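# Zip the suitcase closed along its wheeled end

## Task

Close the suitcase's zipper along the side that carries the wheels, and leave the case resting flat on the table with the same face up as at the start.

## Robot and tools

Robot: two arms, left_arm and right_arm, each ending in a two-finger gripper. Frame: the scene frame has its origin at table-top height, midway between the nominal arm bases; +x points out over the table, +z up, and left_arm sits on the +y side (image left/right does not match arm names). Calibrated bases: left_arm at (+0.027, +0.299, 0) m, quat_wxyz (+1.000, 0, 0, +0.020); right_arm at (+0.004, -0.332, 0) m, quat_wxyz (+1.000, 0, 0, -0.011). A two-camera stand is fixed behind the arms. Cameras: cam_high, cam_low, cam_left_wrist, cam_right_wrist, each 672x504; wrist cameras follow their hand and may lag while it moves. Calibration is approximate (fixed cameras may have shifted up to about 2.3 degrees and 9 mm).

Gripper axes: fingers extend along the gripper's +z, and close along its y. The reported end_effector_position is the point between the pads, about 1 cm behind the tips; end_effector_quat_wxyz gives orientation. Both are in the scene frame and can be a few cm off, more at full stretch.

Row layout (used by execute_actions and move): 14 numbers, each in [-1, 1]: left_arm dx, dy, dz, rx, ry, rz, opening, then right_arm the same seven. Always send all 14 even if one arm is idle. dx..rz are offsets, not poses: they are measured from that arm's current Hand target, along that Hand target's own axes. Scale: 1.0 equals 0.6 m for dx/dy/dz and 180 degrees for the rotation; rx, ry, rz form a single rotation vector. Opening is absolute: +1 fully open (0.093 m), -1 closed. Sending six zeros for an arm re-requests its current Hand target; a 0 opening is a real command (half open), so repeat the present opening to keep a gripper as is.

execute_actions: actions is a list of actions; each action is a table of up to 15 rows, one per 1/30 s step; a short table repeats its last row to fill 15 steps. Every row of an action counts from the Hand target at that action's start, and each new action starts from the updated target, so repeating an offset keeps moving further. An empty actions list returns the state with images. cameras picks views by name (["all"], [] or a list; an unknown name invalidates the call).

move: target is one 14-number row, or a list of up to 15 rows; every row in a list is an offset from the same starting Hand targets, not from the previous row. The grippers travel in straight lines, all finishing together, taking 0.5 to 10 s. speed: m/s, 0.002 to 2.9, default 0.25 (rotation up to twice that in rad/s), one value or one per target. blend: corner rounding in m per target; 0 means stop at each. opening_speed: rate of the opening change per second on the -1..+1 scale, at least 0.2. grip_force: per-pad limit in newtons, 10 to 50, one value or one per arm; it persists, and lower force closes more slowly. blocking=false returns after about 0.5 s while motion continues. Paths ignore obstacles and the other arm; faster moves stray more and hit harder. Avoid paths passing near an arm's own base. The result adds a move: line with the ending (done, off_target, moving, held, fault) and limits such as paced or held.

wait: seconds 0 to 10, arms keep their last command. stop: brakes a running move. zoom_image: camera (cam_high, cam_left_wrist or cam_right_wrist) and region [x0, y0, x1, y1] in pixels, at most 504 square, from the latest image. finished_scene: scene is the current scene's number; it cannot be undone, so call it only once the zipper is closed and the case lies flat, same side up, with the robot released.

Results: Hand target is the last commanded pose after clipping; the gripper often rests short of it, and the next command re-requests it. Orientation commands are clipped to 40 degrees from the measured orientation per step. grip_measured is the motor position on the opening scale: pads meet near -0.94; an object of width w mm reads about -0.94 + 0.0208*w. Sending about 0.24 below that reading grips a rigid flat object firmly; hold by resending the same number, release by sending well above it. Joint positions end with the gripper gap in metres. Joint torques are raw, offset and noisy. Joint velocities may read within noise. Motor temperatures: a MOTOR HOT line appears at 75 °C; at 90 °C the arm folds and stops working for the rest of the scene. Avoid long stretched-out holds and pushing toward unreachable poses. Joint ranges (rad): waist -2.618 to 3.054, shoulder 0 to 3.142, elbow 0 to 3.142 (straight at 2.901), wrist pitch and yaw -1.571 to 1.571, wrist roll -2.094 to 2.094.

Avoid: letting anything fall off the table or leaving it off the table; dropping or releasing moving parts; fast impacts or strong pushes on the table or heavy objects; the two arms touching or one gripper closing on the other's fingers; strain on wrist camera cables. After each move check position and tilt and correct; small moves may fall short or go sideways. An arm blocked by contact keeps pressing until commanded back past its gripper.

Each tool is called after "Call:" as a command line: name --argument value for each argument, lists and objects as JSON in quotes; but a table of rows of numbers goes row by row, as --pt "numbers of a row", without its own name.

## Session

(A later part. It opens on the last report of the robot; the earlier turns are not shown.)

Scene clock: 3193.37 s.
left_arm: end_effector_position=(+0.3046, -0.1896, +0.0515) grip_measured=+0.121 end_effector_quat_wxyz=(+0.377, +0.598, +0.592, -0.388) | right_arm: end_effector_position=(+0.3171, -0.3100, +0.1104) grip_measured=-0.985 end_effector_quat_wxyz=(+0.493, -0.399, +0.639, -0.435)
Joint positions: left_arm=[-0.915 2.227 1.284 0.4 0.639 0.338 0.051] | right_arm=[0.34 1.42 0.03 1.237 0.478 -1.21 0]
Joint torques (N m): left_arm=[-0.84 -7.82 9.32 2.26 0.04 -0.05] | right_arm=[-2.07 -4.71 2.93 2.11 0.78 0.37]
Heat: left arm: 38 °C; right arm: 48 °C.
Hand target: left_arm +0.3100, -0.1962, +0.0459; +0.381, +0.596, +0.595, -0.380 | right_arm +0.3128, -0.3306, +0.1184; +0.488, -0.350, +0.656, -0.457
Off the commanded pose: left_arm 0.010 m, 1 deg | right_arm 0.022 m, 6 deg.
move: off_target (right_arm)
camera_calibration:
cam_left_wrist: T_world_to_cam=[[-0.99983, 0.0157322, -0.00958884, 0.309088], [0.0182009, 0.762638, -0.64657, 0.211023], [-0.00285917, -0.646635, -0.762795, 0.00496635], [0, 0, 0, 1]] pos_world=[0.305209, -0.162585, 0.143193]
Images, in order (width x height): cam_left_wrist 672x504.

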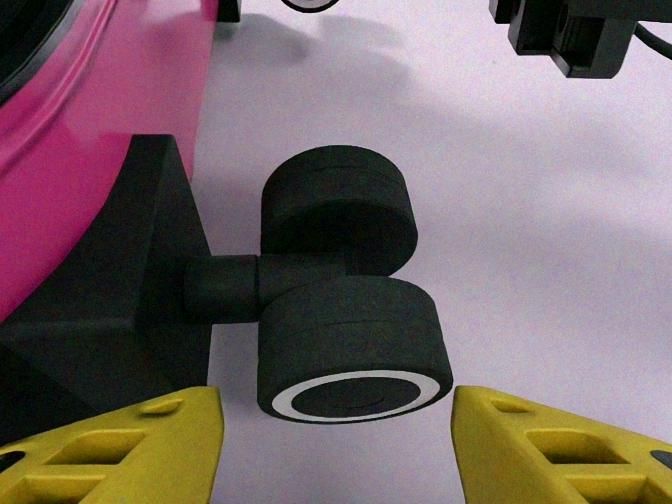

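Call:
move --pt "0 0 -0.035 0 0 0 0.14 0 0 0 0 0 0 -1" --pt "0 -0.012 -0.02 0 0 0 0.14 0 0 0 0 0 0 -1" --pt "-0.01 -0.013 0.03 0 0 0 0.14 0 0 0 0 0 0 -1" --speed 0.05 --cameras '["cam_left_wrist"]'

Scene clock: 3200.87 s.
left_arm: end_effector_position=(+0.2971, -0.2040, +0.0481) grip_measured=+0.138 end_effector_quat_wxyz=(+0.372, +0.597, +0.595, -0.389) | right_arm: end_effector_position=(+0.3166, -0.3179, +0.1104) grip_measured=-0.985 end_effector_quat_wxyz=(+0.486, -0.386, +0.647, -0.443)
Joint positions: left_arm=[-0.948 2.254 1.322 0.39 0.613 0.312 0.052] | right_arm=[0.327 1.42 0.03 1.236 0.501 -1.203 0]
Joint torques (N m): left_arm=[-1.35 -7.54 10.09 2.42 0 -0.04] | right_arm=[-1.11 -4.96 3.02 2.06 0.53 0.3]
Motor temperatures (°C): left_arm=[21 39 37 37 19 19 20] | right_arm=[20 25 26 50 21 19 21]
Heat: left arm: 39 °C; right arm: 50 °C.
Hand target: left_arm +0.3022, -0.2150, +0.0438; +0.381, +0.596, +0.595, -0.380 | right_arm +0.3128, -0.3304, +0.1183; +0.488, -0.350, +0.656, -0.457
Off the commanded pose: left_arm 0.013 m, 1 deg | right_arm 0.015 m, 5 deg.
move: off_target (left_arm, right_arm)
camera_calibration:
cam_left_wrist: T_world_to_cam=[[-0.999877, 0.0155739, 0.00173687, 0.301216], [0.0108452, 0.767736, -0.640674, 0.222933], [-0.0113112, -0.640577, -0.767811, -0.00289407], [0, 0, 0, 1]] pos_world=[0.298728, -0.177699, 0.140082]
Images, in order (width x height): cam_left_wrist 672x504.

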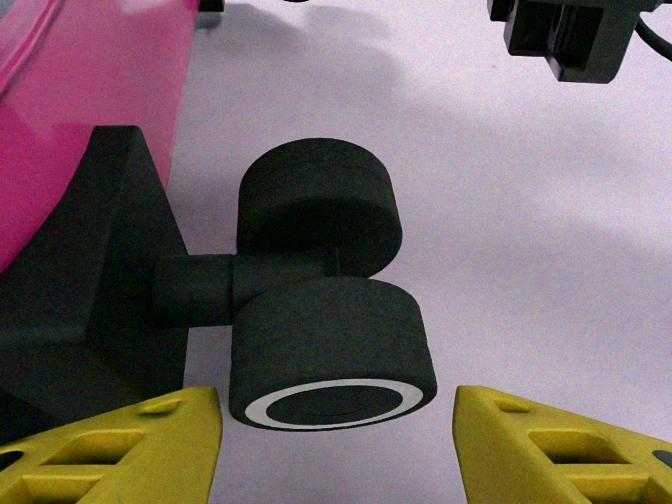

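Call:
move --target '[-0.018,0.0,0.044,0,0,0,0.14,0,0,0,0,0,0,-1]' --speed 0.05 --cameras '["cam_left_wrist"]'

Scene clock: 3206.47 s.
left_arm: end_effector_position=(+0.3053, -0.2284, +0.0483) grip_measured=+0.138 end_effector_quat_wxyz=(+0.375, +0.592, +0.602, -0.383) | right_arm: end_effector_position=(+0.3132, -0.3367, +0.1105) grip_measured=-0.985 end_effector_quat_wxyz=(+0.464, -0.354, +0.665, -0.466)
Joint positions: left_arm=[-0.972 2.32 1.446 0.343 0.573 0.289 0.052] | right_arm=[0.306 1.409 0.03 1.218 0.576 -1.189 0]
Joint torques (N m): left_arm=[-2.35 -7.86 10.44 2.49 0.04 0.01] | right_arm=[0.69 -4.7 3.08 2.11 -0.22 0.18]
Heat: left arm: 39 °C; right arm: 51 °C.
Hand target: left_arm +0.3022, -0.2435, +0.0423; +0.381, +0.596, +0.596, -0.380 | right_arm +0.3128, -0.3304, +0.1184; +0.488, -0.350, +0.656, -0.457
Off the commanded pose: left_arm 0.016 m, 1 deg | right_arm 0.010 m, 3 deg.
move: off_target (left_arm, right_arm)
camera_calibration:
cam_left_wrist: T_world_to_cam=[[-0.999989, -0.00477229, -0.000183771, 0.305375], [-0.00355903, 0.770317, -0.637652, 0.246504], [0.00318462, -0.637644, -0.770325, -0.0218795], [0, 0, 0, 1]] pos_world=[0.306318, -0.20238, 0.140386]
Images, in order (width x height): cam_left_wrist 672x504.

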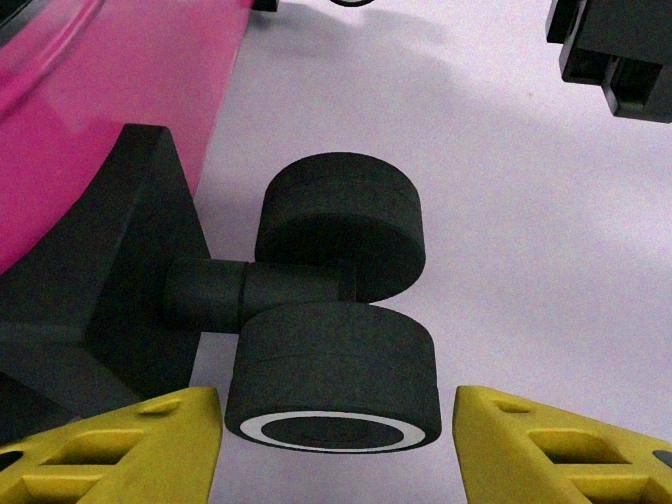

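Call:
move --target '[0.006,0.0,0,0,0,0,-0.5,0,0,0,0,0,0,-1]' --opening_speed 0.4 --cameras '["cam_left_wrist"]'

Scene clock: 3212.47 s.
left_arm: end_effector_position=(+0.3045, -0.2307, +0.0446) grip_measured=-0.348 end_effector_quat_wxyz=(+0.378, +0.592, +0.601, -0.381) | right_arm: end_effector_position=(+0.3130, -0.3370, +0.1101) grip_measured=-0.985 end_effector_quat_wxyz=(+0.463, -0.355, +0.665, -0.467)
Joint positions: left_arm=[-0.978 2.331 1.446 0.36 0.562 0.288 0.029] | right_arm=[0.306 1.409 0.03 1.217 0.578 -1.191 0]
Joint torques (N m): left_arm=[-1.76 -8.43 9.89 2.39 0.16 0.03] | right_arm=[0.64 -4.74 3.14 2.1 -0.24 0.2]
Heat: left arm: 39 °C; right arm: 52 °C.
Hand target: left_arm +0.3022, -0.2420, +0.0392; +0.381, +0.596, +0.596, -0.380 | right_arm +0.3128, -0.3305, +0.1184; +0.488, -0.350, +0.656, -0.457
Off the commanded pose: left_arm 0.013 m, 1 deg | right_arm 0.011 m, 3 deg.
move: off_target (left_arm, right_arm)
camera_calibration:
cam_left_wrist: T_world_to_cam=[[-0.999942, -0.00830087, -0.00685167, 0.303927], [-0.00201035, 0.769409, -0.638753, 0.245327], [0.0105739, -0.638702, -0.769381, -0.0287144], [0, 0, 0, 1]] pos_world=[0.304706, -0.204574, 0.136693]
Images, in order (width x height): cam_left_wrist 672x504.

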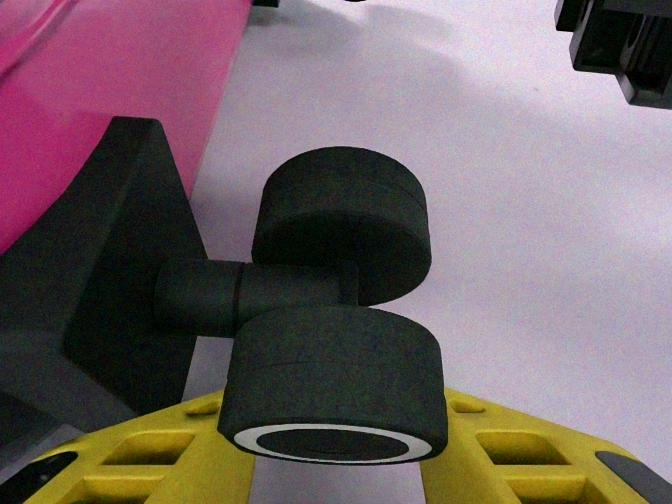

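Call:
move --pt "0 0 0 0 0 0 0.14 0 0 0 0 0 0 -1" --pt "0 0 -0.03 0 0 0 0.14 0 0 0 0 0 0 -1" --pt "-0.04 0 0.002 0 0 0 0.14 0 0 0 0 0 0 -1" --pt "-0.042 0 0.022 0 0 0 0.14 0 0 0 0 0 0 -1" --speed 0.05 --cameras '["cam_left_wrist","cam_right_wrist"]'

Scene clock: 3223.23 s.
left_arm: end_effector_position=(+0.3028, -0.2325, +0.0383) grip_measured=+0.138 end_effector_quat_wxyz=(+0.345, +0.598, +0.616, -0.379) | right_arm: end_effector_position=(+0.3119, -0.3413, +0.1100) grip_measured=-0.985 end_effector_quat_wxyz=(+0.460, -0.346, +0.669, -0.470)
Joint positions: left_arm=[-0.98 2.347 1.509 0.239 0.573 0.292 0.052] | right_arm=[0.299 1.407 0.028 1.216 0.589 -1.182 0]
Joint torques (N m): left_arm=[-3.78 -9.35 13.08 2.79 -0.07 -0.19] | right_arm=[1.29 -4.63 3.19 2.11 -0.35 0.1]
Heat: left arm: 39 °C; right arm: 53 °C.
Hand target: left_arm +0.3022, -0.2646, +0.0566; +0.381, +0.596, +0.595, -0.380 | right_arm +0.3128, -0.3305, +0.1184; +0.488, -0.350, +0.656, -0.457
Off the commanded pose: left_arm 0.037 m, 5 deg | right_arm 0.014 m, 4 deg.
move: off_target (left_arm, right_arm)
camera_calibration:
cam_left_wrist: T_world_to_cam=[[-0.99929, 0.00324646, 0.0375263, 0.302912], [-0.0196941, 0.804217, -0.594009, 0.254416], [-0.0321077, -0.594326, -0.803583, -0.0100859], [0, 0, 0, 1]] pos_world=[0.307384, -0.211583, 0.131653]
cam_right_wrist: T_world_to_cam=[[0.0244112, -0.294548, 0.955325, -0.215069], [-0.71497, -0.673055, -0.189248, 0.0505072], [0.698728, -0.678409, -0.227023, -0.341726], [0, 0, 0, 1]] pos_world=[0.280135, -0.261184, 0.137439]
Images, in order (width x height): cam_left_wrist 672x504, cam_right_wrist 672x504.

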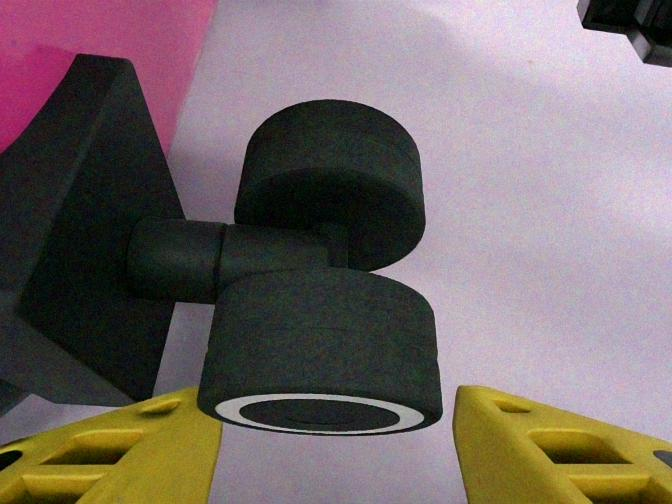

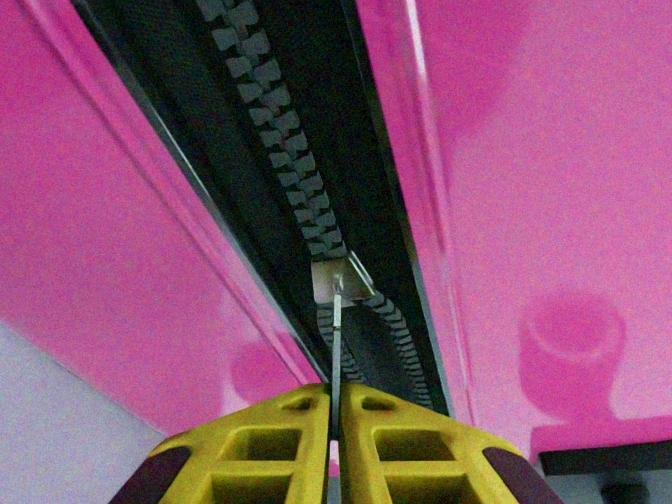

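Call:
move --pt "0 0 -0.1 0 0 0 0.16 0 0 0 0 0 0 -1" --pt "0.006 0.004 -0.075 0 0 0 0.16 0 0 0 0 0 0 -1" --pt "-0.018 0.004 0.002 0 0 0 0.16 0 0 0 0 0 0 -1" --speed 0.06 --cameras '["cam_left_wrist"]'

Scene clock: 3231.70 s.
left_arm: end_effector_position=(+0.3094, -0.2497, +0.0732) grip_measured=+0.159 end_effector_quat_wxyz=(+0.376, +0.599, +0.591, -0.388) | right_arm: end_effector_position=(+0.3079, -0.3549, +0.1100) grip_measured=-0.985 end_effector_quat_wxyz=(+0.444, -0.319, +0.682, -0.486)
Joint positions: left_arm=[-0.986 2.339 1.587 0.232 0.58 0.295 0.053] | right_arm=[0.285 1.405 0.027 1.21 0.648 -1.165 0]
Joint torques (N m): left_arm=[-3.44 -7.83 11.89 2.39 -0.23 -0.23] | right_arm=[2.73 -4.89 3.15 2.11 -0.92 -0.08]
Heat: left arm: 42 °C; right arm: 54 °C.
Hand target: left_arm +0.3045, -0.2703, +0.0658; +0.381, +0.596, +0.595, -0.380 | right_arm +0.3128, -0.3304, +0.1183; +0.488, -0.350, +0.656, -0.457
Off the commanded pose: left_arm 0.022 m, 1 deg | right_arm 0.026 m, 8 deg.
move: off_target (left_arm, right_arm)
camera_calibration:
cam_left_wrist: T_world_to_cam=[[-0.999793, 0.0181179, -0.00922732, 0.315704], [0.0197888, 0.762865, -0.646255, 0.270371], [-0.0046696, -0.646304, -0.763066, -0.0165758], [0, 0, 0, 1]] pos_world=[0.310211, -0.222689, 0.164993]
Images, in order (width x height): cam_left_wrist 672x504.

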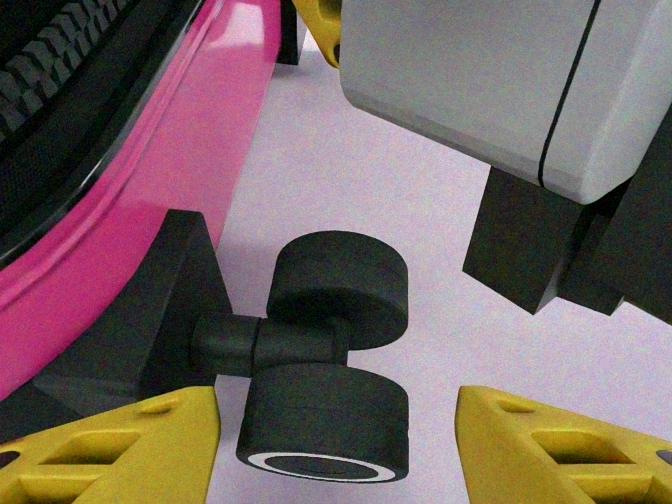

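Call:
move --pt "-0.01 0.012 0.0 0 0 0 0.16 0 0 0 0 0 0 -1" --pt "0.033 0.010 0 0 0 0 0.16 0 0 0 0 0 0 -1" --speed 0.04 --cameras '["cam_left_wrist"]'

Scene clock: 3240.83 s.
left_arm: end_effector_position=(+0.3109, -0.2539, +0.0730) grip_measured=+0.159 end_effector_quat_wxyz=(+0.376, +0.602, +0.584, -0.393) | right_arm: end_effector_position=(+0.3066, -0.3584, +0.1098) grip_measured=-0.985 end_effector_quat_wxyz=(+0.440, -0.311, +0.686, -0.490)
Joint positions: left_arm=[-0.983 2.36 1.618 0.226 0.599 0.302 0.053] | right_arm=[0.284 1.405 0.027 1.207 0.668 -1.158 0]
Joint torques (N m): left_arm=[-2.07 -7.71 6.38 2.94 -0.25 -0.14] | right_arm=[2.96 -4.97 3.02 2.12 -1.08 -0.14]
Heat: left arm: 42 °C; right arm: 54 °C.
Hand target: left_arm +0.3105, -0.2620, +0.0479; +0.381, +0.596, +0.595, -0.380 | right_arm +0.3128, -0.3305, +0.1183; +0.488, -0.350, +0.656, -0.457
Off the commanded pose: left_arm 0.026 m, 2 deg | right_arm 0.030 m, 9 deg.
move: off_target (left_arm, right_arm)
camera_calibration:
cam_left_wrist: T_world_to_cam=[[-0.99933, 0.0349605, -0.0107863, 0.321484], [0.0335213, 0.756782, -0.652807, 0.268092], [-0.0146596, -0.652732, -0.757447, -0.0183356], [0, 0, 0, 1]] pos_world=[0.312014, -0.226095, 0.164592]
Images, in order (width x height): cam_left_wrist 672x504.

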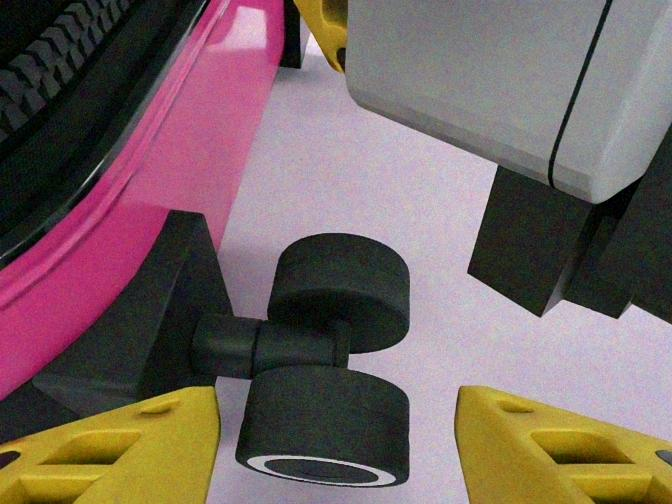

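Call:
move --pt "-0.045 0.0 -0.015 0 0 0 0.2 0 0 0 0 0 0 -1" --pt "-0.045 0.014 -0.015 0 0 0 0.2 0 0 0 0 0 0 -1" --pt "0.01 0.014 -0.008 0 0 0 0.2 0 0 0 0 0 0 -1" --speed 0.06 --cameras '["cam_left_wrist"]'

Scene clock: 3250.83 s.
left_arm: end_effector_position=(+0.3114, -0.2525, +0.0685) grip_measured=+0.198 end_effector_quat_wxyz=(+0.371, +0.602, +0.589, -0.391) | right_arm: end_effector_position=(+0.3066, -0.3580, +0.1101) grip_measured=-0.985 end_effector_quat_wxyz=(+0.439, -0.314, +0.684, -0.490)
Joint positions: left_arm=[-0.982 2.364 1.618 0.217 0.596 0.303 0.055] | right_arm=[0.284 1.399 0.027 1.201 0.664 -1.164 0]
Joint torques (N m): left_arm=[-0.35 -7.69 6.19 3.04 -0.08 -0.02] | right_arm=[2.88 -4.75 3.08 2.14 -1.06 -0.09]
Heat: left arm: 41 °C; right arm: 53 °C.
Hand target: left_arm +0.3189, -0.2550, +0.0444; +0.381, +0.596, +0.595, -0.380 | right_arm +0.3128, -0.3305, +0.1184; +0.488, -0.350, +0.656, -0.457
Off the commanded pose: left_arm 0.025 m, 2 deg | right_arm 0.029 m, 9 deg.
move: off_target (left_arm, right_arm)
camera_calibration:
cam_left_wrist: T_world_to_cam=[[-0.9995, 0.0313628, -0.00389795, 0.320474], [0.0265055, 0.76468, -0.643865, 0.267582], [-0.0172127, -0.643647, -0.765129, -0.0173153], [0, 0, 0, 1]] pos_world=[0.312923, -0.225811, 0.160288]
Images, in order (width x height): cam_left_wrist 672x504.

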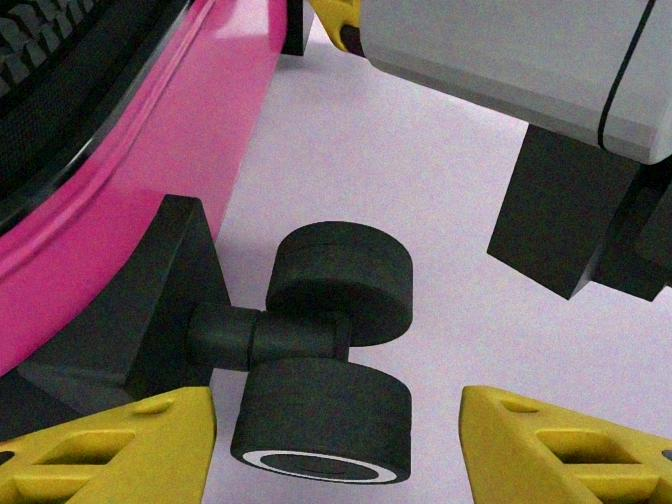

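Call:
move --target '[0.025,0.0,0.008,0,0,0,0.2,0,0,0,0,0,0,-1]' --speed 0.04 --cameras '["cam_left_wrist"]'

Scene clock: 3256.93 s.
left_arm: end_effector_position=(+0.3112, -0.2514, +0.0670) grip_measured=+0.198 end_effector_quat_wxyz=(+0.381, +0.602, +0.575, -0.402) | right_arm: end_effector_position=(+0.3066, -0.3580, +0.1101) grip_measured=-0.985 end_effector_quat_wxyz=(+0.439, -0.314, +0.684, -0.490)
Joint positions: left_arm=[-0.975 2.372 1.591 0.285 0.624 0.302 0.055] | right_arm=[0.284 1.399 0.027 1.201 0.664 -1.164 0]
Joint torques (N m): left_arm=[-0.7 -6.53 5.96 2.85 -0.23 0.02] | right_arm=[2.95 -4.72 3.07 2.15 -1.07 -0.1]
Heat: left arm: 41 °C; right arm: 52 °C.
Hand target: left_arm +0.3190, -0.2531, +0.0288; +0.381, +0.596, +0.595, -0.380 | right_arm +0.3128, -0.3305, +0.1184; +0.488, -0.350, +0.656, -0.457
Off the commanded pose: left_arm 0.039 m, 3 deg | right_arm 0.029 m, 9 deg.
move: off_target (left_arm, right_arm)
camera_calibration:
cam_left_wrist: T_world_to_cam=[[-0.998756, 0.0479281, -0.0137372, 0.324909], [0.0447748, 0.741009, -0.670001, 0.255904], [-0.0219324, -0.669783, -0.742233, -0.0242949], [0, 0, 0, 1]] pos_world=[0.312514, -0.221472, 0.157887]
Images, in order (width x height): cam_left_wrist 672x504.

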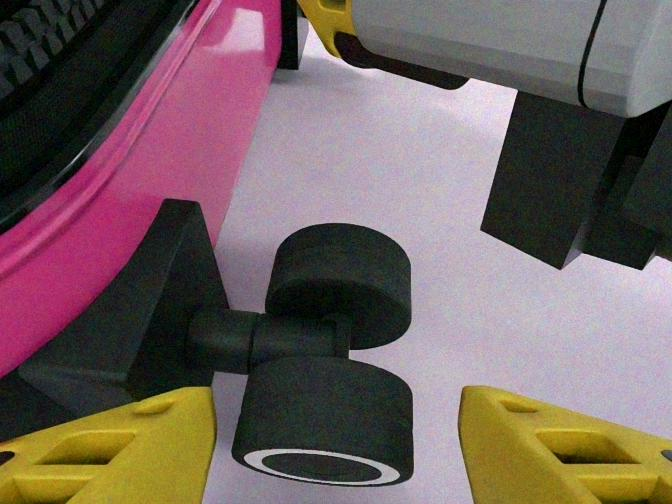

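Call:
move --pt "-0.03 0 -0.13 0 0 0 0.2 0 0 0 0 0 0 -1" --pt "-0.351 -0.133 -0.311 -0.312 0.123 -0.239 1 0 0 0 0 0 0 -1" --speed 0.12 --blend '[0.03,0]' --cameras '["cam_left_wrist","cam_right_wrist","cam_high"]'

Scene clock: 3284.10 s.
left_arm: end_effector_position=(+0.2386, -0.1727, +0.3065) grip_measured=+1.000 end_effector_quat_wxyz=(+0.374, +0.175, +0.902, -0.125) | right_arm: end_effector_position=(+0.3086, -0.3500, +0.1105) grip_measured=-0.985 end_effector_quat_wxyz=(+0.447, -0.331, +0.676, -0.483)
Joint positions: left_arm=[-1.361 2.317 2.843 -1.467 -0.549 -0.753 0.093] | right_arm=[0.295 1.396 0.027 1.201 0.636 -1.179 0]
Joint torques (N m): left_arm=[-0.92 -7.76 7.54 1.38 -0.34 -0.14] | right_arm=[1.83 -4.3 3.3 2.15 -0.8 0.07]
Heat: left arm: 41 °C; right arm: 50 °C.
Hand target: left_arm +0.2388, -0.1723, +0.2983; +0.336, +0.162, +0.926, -0.058 | right_arm +0.3128, -0.3304, +0.1184; +0.488, -0.350, +0.656, -0.457
Off the commanded pose: left_arm 0.008 m, 9 deg | right_arm 0.021 m, 6 deg.
elbow stopped short (left arm): the move would have taken joint 3 (elbow) straighter than the controller allows.
move: off_target (left_arm, right_arm); target 2's new opening was sent with left_arm's hand 0.008 m and 9 deg from that target
camera_calibration:
cam_left_wrist: T_world_to_cam=[[-0.416086, -0.905863, 0.0792808, -0.0803619], [-0.86012, 0.363781, -0.357572, 0.416308], [0.29507, -0.216972, -0.930514, 0.264869], [0, 0, 0, 1]] pos_world=[0.246482, -0.166772, 0.401695]
cam_right_wrist: T_world_to_cam=[[0.0105484, -0.289559, 0.957102, -0.212106], [-0.748242, -0.637243, -0.184543, 0.0645116], [0.663342, -0.714197, -0.223382, -0.347218], [0, 0, 0, 1]] pos_world=[0.280832, -0.268289, 0.13735]
Images, in order (width x height): cam_high 672x504, cam_left_wrist 672x504, cam_right_wrist 672x504.

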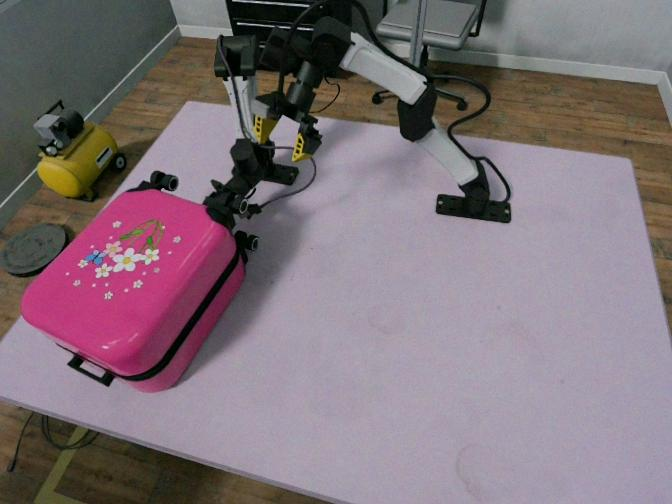

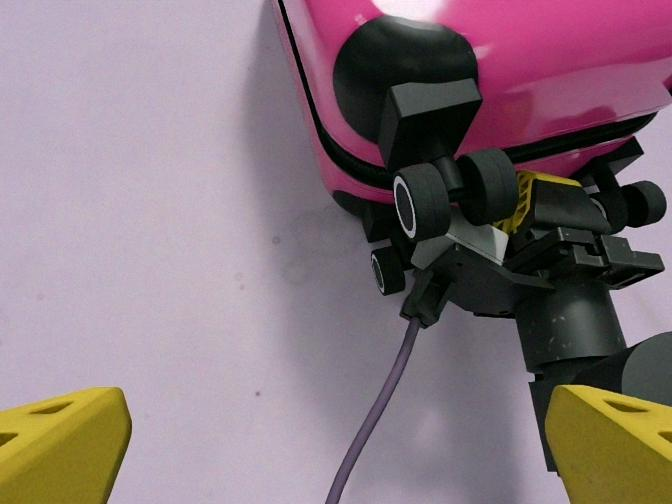

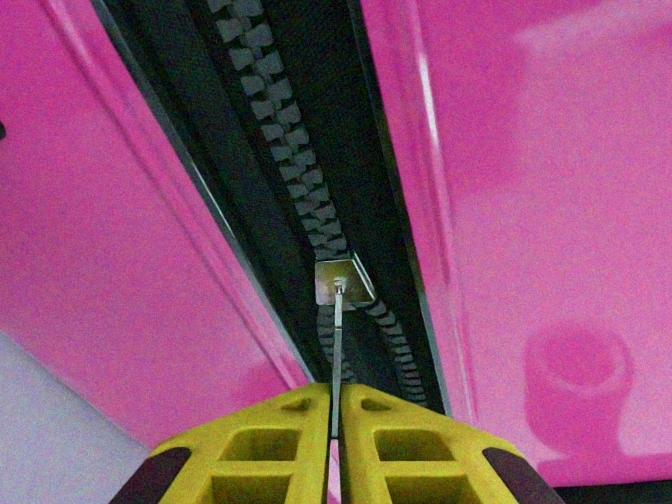

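Call:
move --target '[-0.039,-0.152,0.128,-0.019,0.027,-0.026,1,0,0,0,0,0,0,-1]' --speed 0.1 --cameras '["cam_left_wrist"]'

Scene clock: 3298.63 s.
left_arm: end_effector_position=(+0.2666, -0.2767, +0.2629) grip_measured=+1.000 end_effector_quat_wxyz=(+0.422, +0.155, +0.865, -0.222) | right_arm: end_effector_position=(+0.3086, -0.3500, +0.1105) grip_measured=-0.985 end_effector_quat_wxyz=(+0.447, -0.331, +0.676, -0.483)
Joint positions: left_arm=[-1.355 2.522 2.847 -1.012 -0.534 -0.702 0.093] | right_arm=[0.295 1.396 0.027 1.201 0.636 -1.179 0]
Joint torques (N m): left_arm=[0.09 -10.04 8.31 2.16 -0.11 0.1] | right_arm=[1.77 -4.25 3.28 2.15 -0.79 0.07]
Heat: left arm: 42 °C; right arm: 50 °C.
Hand target: left_arm +0.2710, -0.2808, +0.2542; +0.299, +0.116, +0.947, -0.037 | right_arm +0.3128, -0.3304, +0.1184; +0.488, -0.350, +0.656, -0.457
Off the commanded pose: left_arm 0.011 m, 28 deg | right_arm 0.022 m, 6 deg.
elbow stopped short (left arm): the move would have taken joint 3 (elbow) straighter than the controller allows.
move: off_target (left_arm, right_arm)
camera_calibration:
cam_left_wrist: T_world_to_cam=[[-0.46072, -0.855524, 0.236254, -0.174892], [-0.815509, 0.303006, -0.493084, 0.469479], [0.350259, -0.419841, -0.837289, 0.0981328], [0, 0, 0, 1]] pos_world=[0.267917, -0.250679, 0.354977]
Images, in order (width x height): cam_left_wrist 672x504.

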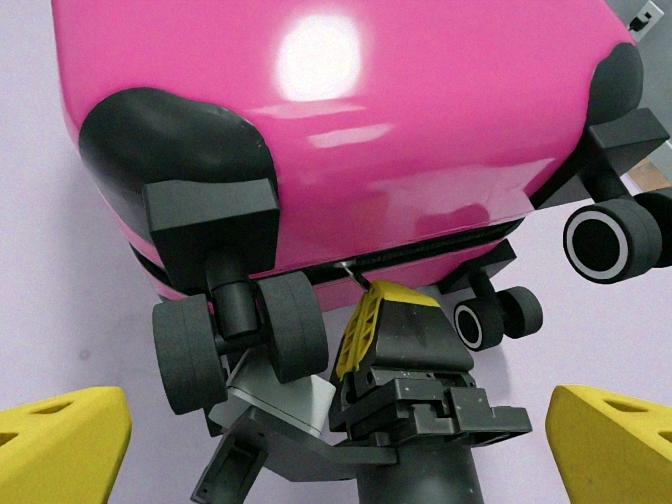

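Call:
move --target '[0.023,0.034,0.021,0.06,-0.082,0.066,1,0,0,0,0,0,0,-1]' --speed 0.1 --cameras '["cam_left_wrist"]'

Scene clock: 3317.13 s.
left_arm: end_effector_position=(+0.2644, -0.2637, +0.2494) grip_measured=+1.000 end_effector_quat_wxyz=(+0.422, +0.237, +0.862, -0.152) | right_arm: end_effector_position=(+0.3086, -0.3500, +0.1105) grip_measured=-0.985 end_effector_quat_wxyz=(+0.447, -0.331, +0.676, -0.483)
Joint positions: left_arm=[-1.355 2.522 2.847 -1.098 -0.543 -0.546 0.093] | right_arm=[0.295 1.396 0.027 1.201 0.636 -1.179 0]
Joint torques (N m): left_arm=[0.32 -9.55 8.08 1.68 -0.34 0.07] | right_arm=[1.77 -4.19 3.3 2.13 -0.82 0.08]
Heat: left arm: 42 °C; right arm: 50 °C.
Hand target: left_arm +0.2721, -0.2600, +0.2359; +0.407, +0.235, +0.876, -0.109 | right_arm +0.3128, -0.3304, +0.1184; +0.488, -0.350, +0.656, -0.457
Off the commanded pose: left_arm 0.016 m, 5 deg | right_arm 0.022 m, 6 deg.
elbow stopped short (left arm): the move would have taken joint 3 (elbow) straighter than the controller allows.
move: off_target (left_arm, right_arm)
camera_calibration:
cam_left_wrist: T_world_to_cam=[[-0.540073, -0.840328, 0.0465866, -0.0893141], [-0.754685, 0.459044, -0.468752, 0.476211], [0.37252, -0.288319, -0.8821, 0.132943], [0, 0, 0, 1]] pos_world=[0.261629, -0.255325, 0.344655]
Images, in order (width x height): cam_left_wrist 672x504.

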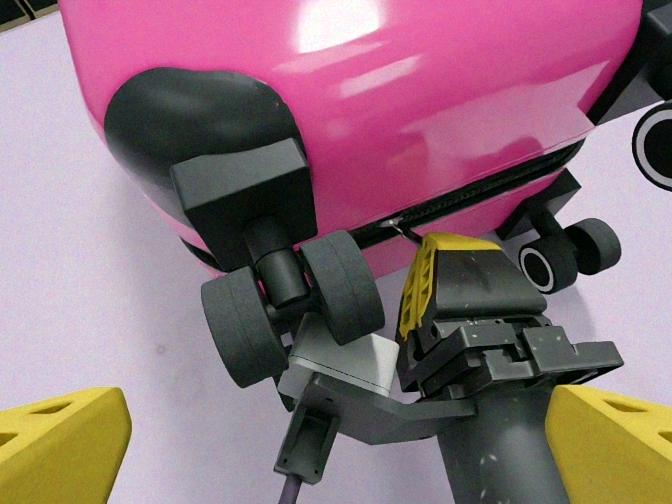

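Call:
move --target '[0.019,0.019,0.095,0,0,0,1,0,0,0,0,0,0,-1]' --speed 0.06 --cameras '["cam_left_wrist"]'

Scene clock: 3324.63 s.
left_arm: end_effector_position=(+0.2754, -0.2602, +0.2491) grip_measured=+1.000 end_effector_quat_wxyz=(+0.424, +0.230, +0.863, -0.149) | right_arm: end_effector_position=(+0.3086, -0.3500, +0.1105) grip_measured=-0.985 end_effector_quat_wxyz=(+0.447, -0.331, +0.676, -0.483)
Joint positions: left_arm=[-1.336 2.524 2.847 -1.093 -0.543 -0.541 0.093] | right_arm=[0.295 1.396 0.027 1.201 0.636 -1.179 0]
Joint torques (N m): left_arm=[-0.58 -12.44 6.35 1.99 -0.16 0] | right_arm=[1.8 -4.23 3.25 2.15 -0.8 0.09]
Heat: left arm: 42 °C; right arm: 50 °C.
Hand target: left_arm +0.2738, -0.2604, +0.2489; +0.423, +0.231, +0.863, -0.148 (not the last commanded pose) | right_arm +0.3128, -0.3304, +0.1184; +0.488, -0.350, +0.656, -0.457
Off the commanded pose: left_arm 0.068 m, 5 deg | right_arm 0.022 m, 6 deg.
move: held (left_arm; a check stopped the path), off_target (right_arm); limits=held
pose unreachable (left arm): on one or more control steps of this call, first in action 0 (counted from 0), this arm could not follow its commanded pose, so it was not sent that pose on those steps. It may still have moved: this result reports where it is.
cause: moving toward the commanded pose would bring a part of the arm too close to another arm (this arm's fingers and the right arm's wrist (the part past joint 4), at the place that arm is still heading or pushing toward).
camera_calibration:
cam_left_wrist: T_world_to_cam=[[-0.526783, -0.848814, 0.0448805, -0.085861], [-0.760285, 0.446915, -0.471418, 0.481801], [0.380088, -0.282457, -0.880767, 0.128836], [0, 0, 0, 1]] pos_world=[0.272107, -0.251813, 0.344458]
Images, in order (width x height): cam_left_wrist 672x504.

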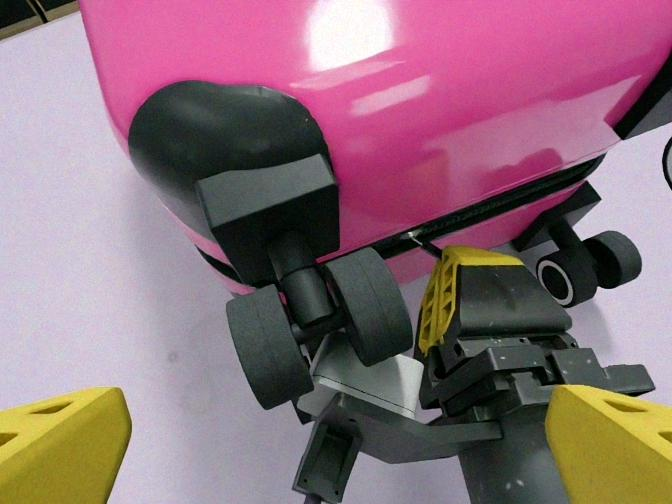

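Call:
move --target '[0,0,0,0,0,0,1,0.036,0.0015,0.0035,0.002,0.035,-0.008,-1]' --cameras '[]'

Call:
move --target '[0.022,0.0115,0.09,0,0,0,0.7,0,0,0,0,0,0,-1]' --speed 0.06 --cameras '["cam_left_wrist"]'

Scene clock: 3337.20 s.
left_arm: end_effector_position=(+0.2754, -0.2602, +0.2491) grip_measured=+1.000 end_effector_quat_wxyz=(+0.424, +0.230, +0.863, -0.149) | right_arm: end_effector_position=(+0.3081, -0.3512, +0.1106) grip_measured=-0.985 end_effector_quat_wxyz=(+0.443, -0.331, +0.676, -0.486)
Joint positions: left_arm=[-1.336 2.524 2.847 -1.093 -0.543 -0.541 0.093] | right_arm=[0.295 1.394 0.027 1.199 0.644 -1.185 0]
Joint torques (N m): left_arm=[-0.75 -12.23 6.37 2 -0.11 0] | right_arm=[-0.28 -1.98 3.84 1.93 -0.04 0.1]
Motor temperatures (°C): left_arm=[20 48 35 35 19 19 20] | right_arm=[19 23 26 50 20 19 21]
Heat: left arm: 48 °C; right arm: 50 °C.
Hand target: left_arm +0.2738, -0.2604, +0.2489; +0.423, +0.232, +0.863, -0.148 | right_arm +0.3088, -0.3503, +0.1104; +0.446, -0.331, +0.676, -0.484
Off the commanded pose: left_arm 0.002 m, 0 deg | right_arm 0.001 m, 0 deg.
move: done
No camera images: "cameras" was empty.

Scene clock: 3338.43 s.
left_arm: end_effector_position=(+0.2979, -0.2691, +0.2289) grip_measured=+0.702 end_effector_quat_wxyz=(+0.428, +0.222, +0.863, -0.153) | right_arm: end_effector_position=(+0.3081, -0.3512, +0.1106) grip_measured=-0.985 end_effector_quat_wxyz=(+0.443, -0.331, +0.676, -0.486)
Joint positions: left_arm=[-1.3 2.524 2.742 -0.962 -0.523 -0.523 0.079] | right_arm=[0.295 1.394 0.027 1.199 0.644 -1.185 0]
Joint torques (N m): left_arm=[-0.61 -12.57 6.99 1.98 -0.1 -0.03] | right_arm=[-0.25 -1.99 3.82 1.94 -0.04 0.09]
Heat: left arm: 48 °C; right arm: 50 °C.
Hand target: left_arm +0.2969, -0.2685, +0.2287; +0.427, +0.223, +0.863, -0.152 (not the last commanded pose) | right_arm +0.3088, -0.3503, +0.1104; +0.446, -0.331, +0.676, -0.484
Off the commanded pose: left_arm 0.025 m, 1 deg | right_arm 0.001 m, 0 deg.
move: held (left_arm; a check stopped the path); limits=held
pose unreachable (left arm): on one or more control steps of this call, first in action 0 (counted from 0), this arm could not follow its commanded pose, so it was not sent that pose on those steps. It may still have moved: this result reports where it is.
cause: moving toward the commanded pose would bring a part of the arm too close to another arm (this arm's fingers and the right arm's wrist (the part past joint 4), at the place that arm is still heading or pushing toward).
camera_calibration:
cam_left_wrist: T_world_to_cam=[[-0.517623, -0.853626, 0.0582189, -0.0877742], [-0.76407, 0.430551, -0.480441, 0.49213], [0.385051, -0.293171, -0.875093, 0.0942651], [0, 0, 0, 1]] pos_world=[0.294291, -0.259178, 0.32404]
Images, in order (width x height): cam_left_wrist 672x504.

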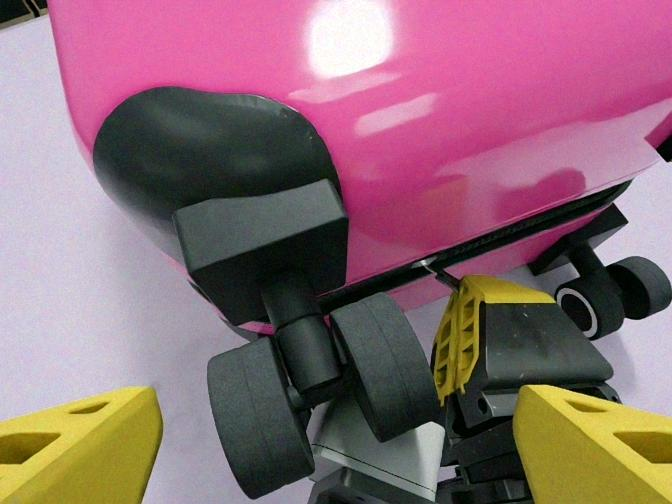

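Call:
move --target '[0,0,0,0,0,0,0.7,0.059,-0.021,0.018,0,0,0,-1]' --speed 0.05 --cameras '["cam_left_wrist","cam_right_wrist"]'

Scene clock: 3345.77 s.
left_arm: end_effector_position=(+0.2979, -0.2691, +0.2289) grip_measured=+0.702 end_effector_quat_wxyz=(+0.428, +0.222, +0.863, -0.153) | right_arm: end_effector_position=(+0.3117, -0.3770, +0.1100) grip_measured=-0.985 end_effector_quat_wxyz=(+0.449, -0.359, +0.669, -0.471)
Joint positions: left_arm=[-1.3 2.524 2.742 -0.962 -0.523 -0.523 0.079] | right_arm=[0.065 1.329 0.015 1.15 0.356 -1.243 0]
Joint torques (N m): left_arm=[-0.59 -12.77 6.95 1.99 -0.13 -0.03] | right_arm=[-2.06 -2.84 3.58 2 0.37 0.27]
Heat: left arm: 51 °C; right arm: 50 °C.
Hand target: left_arm +0.2969, -0.2685, +0.2287; +0.427, +0.223, +0.863, -0.152 | right_arm +0.3055, -0.3892, +0.1109; +0.446, -0.331, +0.676, -0.484
Off the commanded pose: left_arm 0.001 m, 0 deg | right_arm 0.014 m, 4 deg.
joint sent to its limit (right arm) — joint 3 (elbow), lower limit, where the elbow is as bent as it goes. The joint targets still meet the commanded pose.
move: off_target (right_arm)
camera_calibration:
cam_left_wrist: T_world_to_cam=[[-0.517623, -0.853626, 0.0582189, -0.0877742], [-0.76407, 0.430551, -0.480441, 0.49213], [0.385051, -0.293171, -0.875093, 0.0942651], [0, 0, 0, 1]] pos_world=[0.294291, -0.259178, 0.32404]
cam_right_wrist: T_world_to_cam=[[0.0509253, -0.274833, 0.960142, -0.226958], [-0.716122, -0.680156, -0.156707, 0.020381], [0.696115, -0.679599, -0.231451, -0.365011], [0, 0, 0, 1]] pos_world=[0.280243, -0.296575, 0.136624]
Images, in order (width x height): cam_left_wrist 672x504, cam_right_wrist 672x504.

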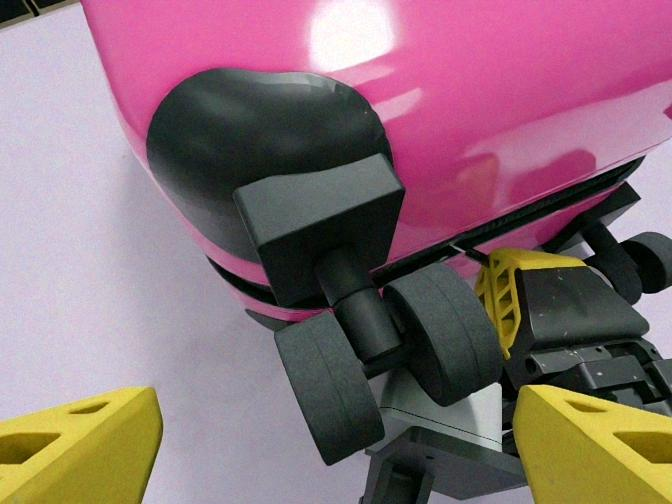

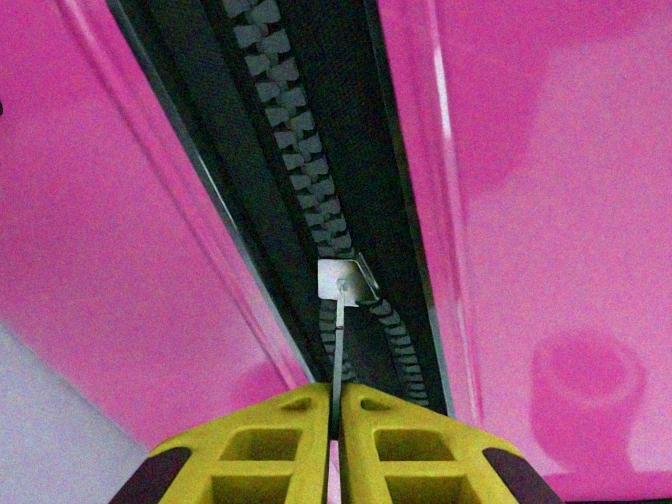

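Call:
move --target '[0.05,-0.02,-0.16,0,0,0,1,0,0,0,0,0,0,-1]' --speed 0.12

Call:
move --target '[0,0,0,0,0,0,1,-0.18,0.056,-0.02,0,0,0,-1]' --speed 0.06 --cameras '["cam_left_wrist","cam_right_wrist"]'

Scene clock: 3354.93 s.
left_arm: end_effector_position=(+0.2798, -0.2684, +0.2206) grip_measured=+1.000 end_effector_quat_wxyz=(+0.417, +0.230, +0.868, -0.145) | right_arm: end_effector_position=(+0.3118, -0.3771, +0.1102) grip_measured=-0.985 end_effector_quat_wxyz=(+0.448, -0.360, +0.668, -0.472)
Joint positions: left_arm=[-1.33 2.489 2.666 -0.965 -0.532 -0.547 0.093] | right_arm=[0.063 1.329 0.015 1.15 0.353 -1.248 0]
Joint torques (N m): left_arm=[-0.79 -15.53 6.48 1.76 -0.27 -0.14] | right_arm=[-1.87 -2.73 3.6 2 0.39 0.31]
Motor temperatures (°C): left_arm=[20 54 35 34 19 19 20] | right_arm=[19 23 25 52 19 19 21]
Heat: left arm: 54 °C; right arm: 52 °C.
Hand target: left_arm +0.2769, -0.2598, +0.2366; +0.422, +0.222, +0.867, -0.146 (not the last commanded pose) | right_arm +0.3055, -0.3892, +0.1109; +0.446, -0.331, +0.676, -0.484
Off the commanded pose: left_arm 0.091 m, 2 deg | right_arm 0.014 m, 4 deg.
led back after a hold (right arm): the arm was led back toward your command in small steps, so it may still be short of it.
joint sent to its limit (right arm) — joint 3 (elbow), lower limit, where the elbow is as bent as it goes. The joint targets still meet the commanded pose.
move: held (left_arm; a check stopped the path), off_target (right_arm); limits=held
pose unreachable (left arm): on one or more control steps of this call, first in action 0 (counted from 0), this arm could not follow its commanded pose, so it was not sent that pose on those steps. It may still have moved: this result reports where it is.
cause: moving toward the commanded pose would bring a part of the arm too close to another arm (this arm's fingers and the right arm's wrist (the part past joint 4), 2 mm apart when this arm was first held).
pose unreachable (right arm): on one or more control steps of this call, first in action 0 (counted from 0), this arm could not follow its commanded pose, so it was not sent that pose on those steps. It may still have moved: this result reports where it is.
cause: moving toward the commanded pose would bring a part of the arm too close to another arm (this arm's wrist (the part past joint 4) and the left arm's fingers, where that arm would come to rest).

Scene clock: 3355.43 s.
left_arm: end_effector_position=(+0.2796, -0.2676, +0.2201) grip_measured=+1.000 end_effector_quat_wxyz=(+0.416, +0.231, +0.868, -0.143) | right_arm: end_effector_position=(+0.3114, -0.3753, +0.1104) grip_measured=-0.985 end_effector_quat_wxyz=(+0.446, -0.359, +0.668, -0.474)
Joint positions: left_arm=[-1.33 2.489 2.666 -0.97 -0.532 -0.548 0.093] | right_arm=[0.082 1.329 0.015 1.15 0.377 -1.248 0]
Joint torques (N m): left_arm=[-0.8 -15.36 6.45 1.81 -0.29 -0.12] | right_arm=[-0.36 -2.25 4.1 1.96 -0.04 0.07]
Heat: left arm: 54 °C; right arm: 52 °C.
Hand target: left_arm +0.2772, -0.2602, +0.2364; +0.422, +0.222, +0.867, -0.146 (last step not sent: back at the drive's target) | right_arm +0.3114, -0.3757, +0.1104; +0.447, -0.359, +0.669, -0.474 (last step not sent: back at the drive's target)
Off the commanded pose: left_arm 0.019 m, 1 deg | right_arm 0.099 m, 4 deg.
move: held (left_arm), held (right_arm; a check stopped the path); limits=held
pose unreachable (left arm): on one or more control steps of this call, first in action 0 (counted from 0), this arm could not follow its commanded pose, so it was not sent that pose on those steps. On the call's last step it was still not sent that pose. It may still have moved: this result reports where it is.
cause: moving toward the commanded pose would bring a part of the arm too close to another arm (this arm's fingers and the right arm's wrist (the part past joint 4), along the way the arms are being sent, or toward where that arm still pushes).
pose unreachable (right arm): on one or more control steps of this call, first in action 0 (counted from 0), this arm could not follow its commanded pose, so it was not sent that pose on those steps. On the call's last step it was still not sent that pose. It may still have moved: this result reports where it is.
cause: moving toward the commanded pose would bring a part of the arm too close to another arm (this arm's wrist (the part past joint 4) and the left arm's fingers, under 1 mm apart when this arm was first held).
camera_calibration:
cam_left_wrist: T_world_to_cam=[[-0.523683, -0.850946, 0.0405809, -0.0891307], [-0.769162, 0.451799, -0.451959, 0.474196], [0.366258, -0.267897, -0.891115, 0.109557], [0, 0, 0, 1]] pos_world=[0.277931, -0.260736, 0.315562]
cam_right_wrist: T_world_to_cam=[[0.0503276, -0.26763, 0.962206, -0.224128], [-0.718649, -0.678737, -0.151197, 0.0220606], [0.69355, -0.683879, -0.226491, -0.364937], [0, 0, 0, 1]] pos_world=[0.280236, -0.294583, 0.136338]
Images, in order (width x height): cam_left_wrist 672x504, cam_right_wrist 672x504.

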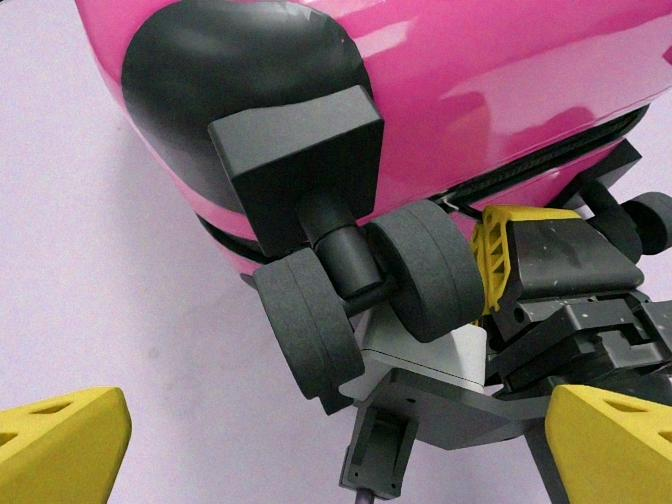

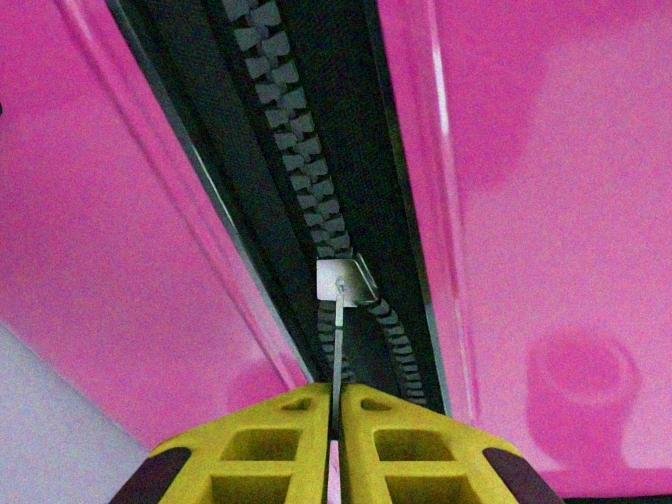

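Call:
move --target '[0,0.1,-0.18,0,0,0,1,0,0,0,0,0,0,-1]' --speed 0.12

Call:
move --target '[0,0.13,-0.03,0,0,0,1,-0.17,0.056,-0.02,0,0,0,-1]' --speed 0.06 --cameras '["cam_left_wrist","cam_right_wrist"]'

Scene clock: 3364.00 s.
left_arm: end_effector_position=(+0.2379, -0.1690, +0.2943) grip_measured=+1.000 end_effector_quat_wxyz=(+0.417, +0.228, +0.867, -0.151) | right_arm: end_effector_position=(+0.3114, -0.3753, +0.1104) grip_measured=-0.985 end_effector_quat_wxyz=(+0.446, -0.360, +0.668, -0.474)
Joint positions: left_arm=[-1.36 1.945 2.068 -0.914 -0.548 -0.574 0.093] | right_arm=[0.082 1.329 0.015 1.15 0.377 -1.249 0]
Joint torques (N m): left_arm=[-1.02 -10.89 5.38 1.91 -0.34 -0.12] | right_arm=[-0.1 -2.22 4.01 1.97 0.01 0.06]
Motor temperatures (°C): left_arm=[20 55 35 34 19 19 20] | right_arm=[19 23 25 52 19 19 21]
Heat: left arm: 55 °C; right arm: 52 °C.
Hand target: left_arm +0.2357, -0.1612, +0.2974; +0.422, +0.222, +0.867, -0.146 | right_arm +0.3114, -0.3753, +0.1104; +0.446, -0.359, +0.668, -0.474
Off the commanded pose: left_arm 0.009 m, 1 deg | right_arm 0.000 m, 0 deg.
held back during your reply time or a wait (left arm), on 6 control steps: a part of the arm was too close to another arm, or the arm's last command would have brought one too close.
held back during your reply time or a wait (right arm), on 90 control steps: a part of the arm was too close to another arm, or the arm's last command would have brought one too close.
led back after a hold (left arm): the arm was led back toward your command in small steps, so it may still be short of it.
move: done

Scene clock: 3366.30 s.
left_arm: end_effector_position=(+0.2645, -0.0923, +0.3012) grip_measured=+1.000 end_effector_quat_wxyz=(+0.422, +0.220, +0.868, -0.144) | right_arm: end_effector_position=(+0.3270, -0.2851, +0.1097) grip_measured=-0.985 end_effector_quat_wxyz=(+0.436, -0.338, +0.673, -0.493)
Joint positions: left_arm=[-1.238 1.673 1.744 -0.819 -0.482 -0.488 0.093] | right_arm=[0.595 1.575 0.203 1.142 0.942 -1.126 0]
Joint torques (N m): left_arm=[0.05 -8.91 5.41 2.12 -0.13 0.04] | right_arm=[1.59 -2.66 5.33 1.53 -0.36 0.15]
Heat: left arm: 54 °C; right arm: 52 °C.
Hand target: left_arm +0.2634, -0.0862, +0.3032; +0.422, +0.222, +0.867, -0.146 | right_arm +0.3332, -0.2695, +0.1062; +0.446, -0.360, +0.668, -0.474
Off the commanded pose: left_arm 0.006 m, 0 deg | right_arm 0.017 m, 4 deg.
move: off_target (right_arm)
camera_calibration:
cam_left_wrist: T_world_to_cam=[[-0.506763, -0.860778, 0.0474654, 0.0414184], [-0.774679, 0.430535, -0.463155, 0.422804], [0.378238, -0.27148, -0.885005, 0.229034], [0, 0, 0, 1]] pos_world=[0.261897, -0.0842014, 0.396554]
cam_right_wrist: T_world_to_cam=[[0.0201317, -0.259671, 0.965487, -0.188259], [-0.75501, -0.63699, -0.155578, 0.118628], [0.655405, -0.72582, -0.208878, -0.315622], [0, 0, 0, 1]] pos_world=[0.300216, -0.202405, 0.134291]
Images, in order (width x height): cam_left_wrist 672x504, cam_right_wrist 672x504.

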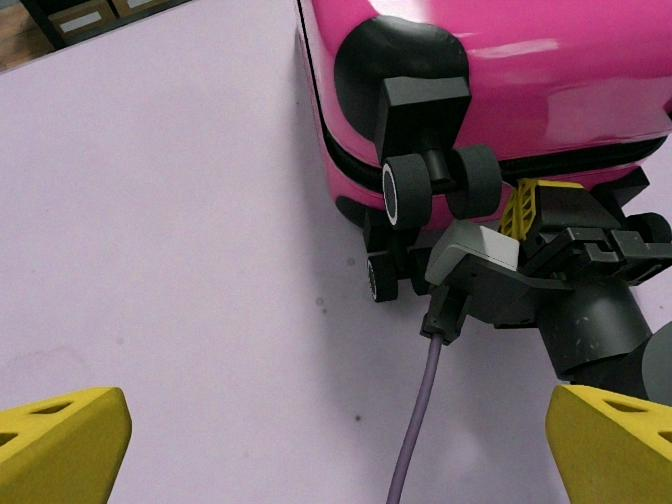

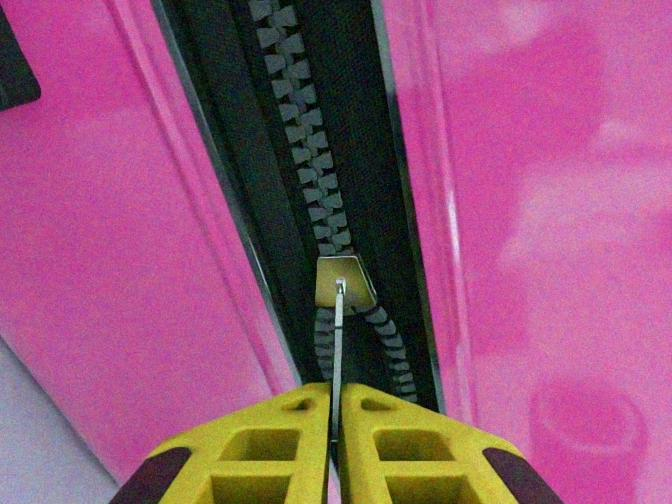

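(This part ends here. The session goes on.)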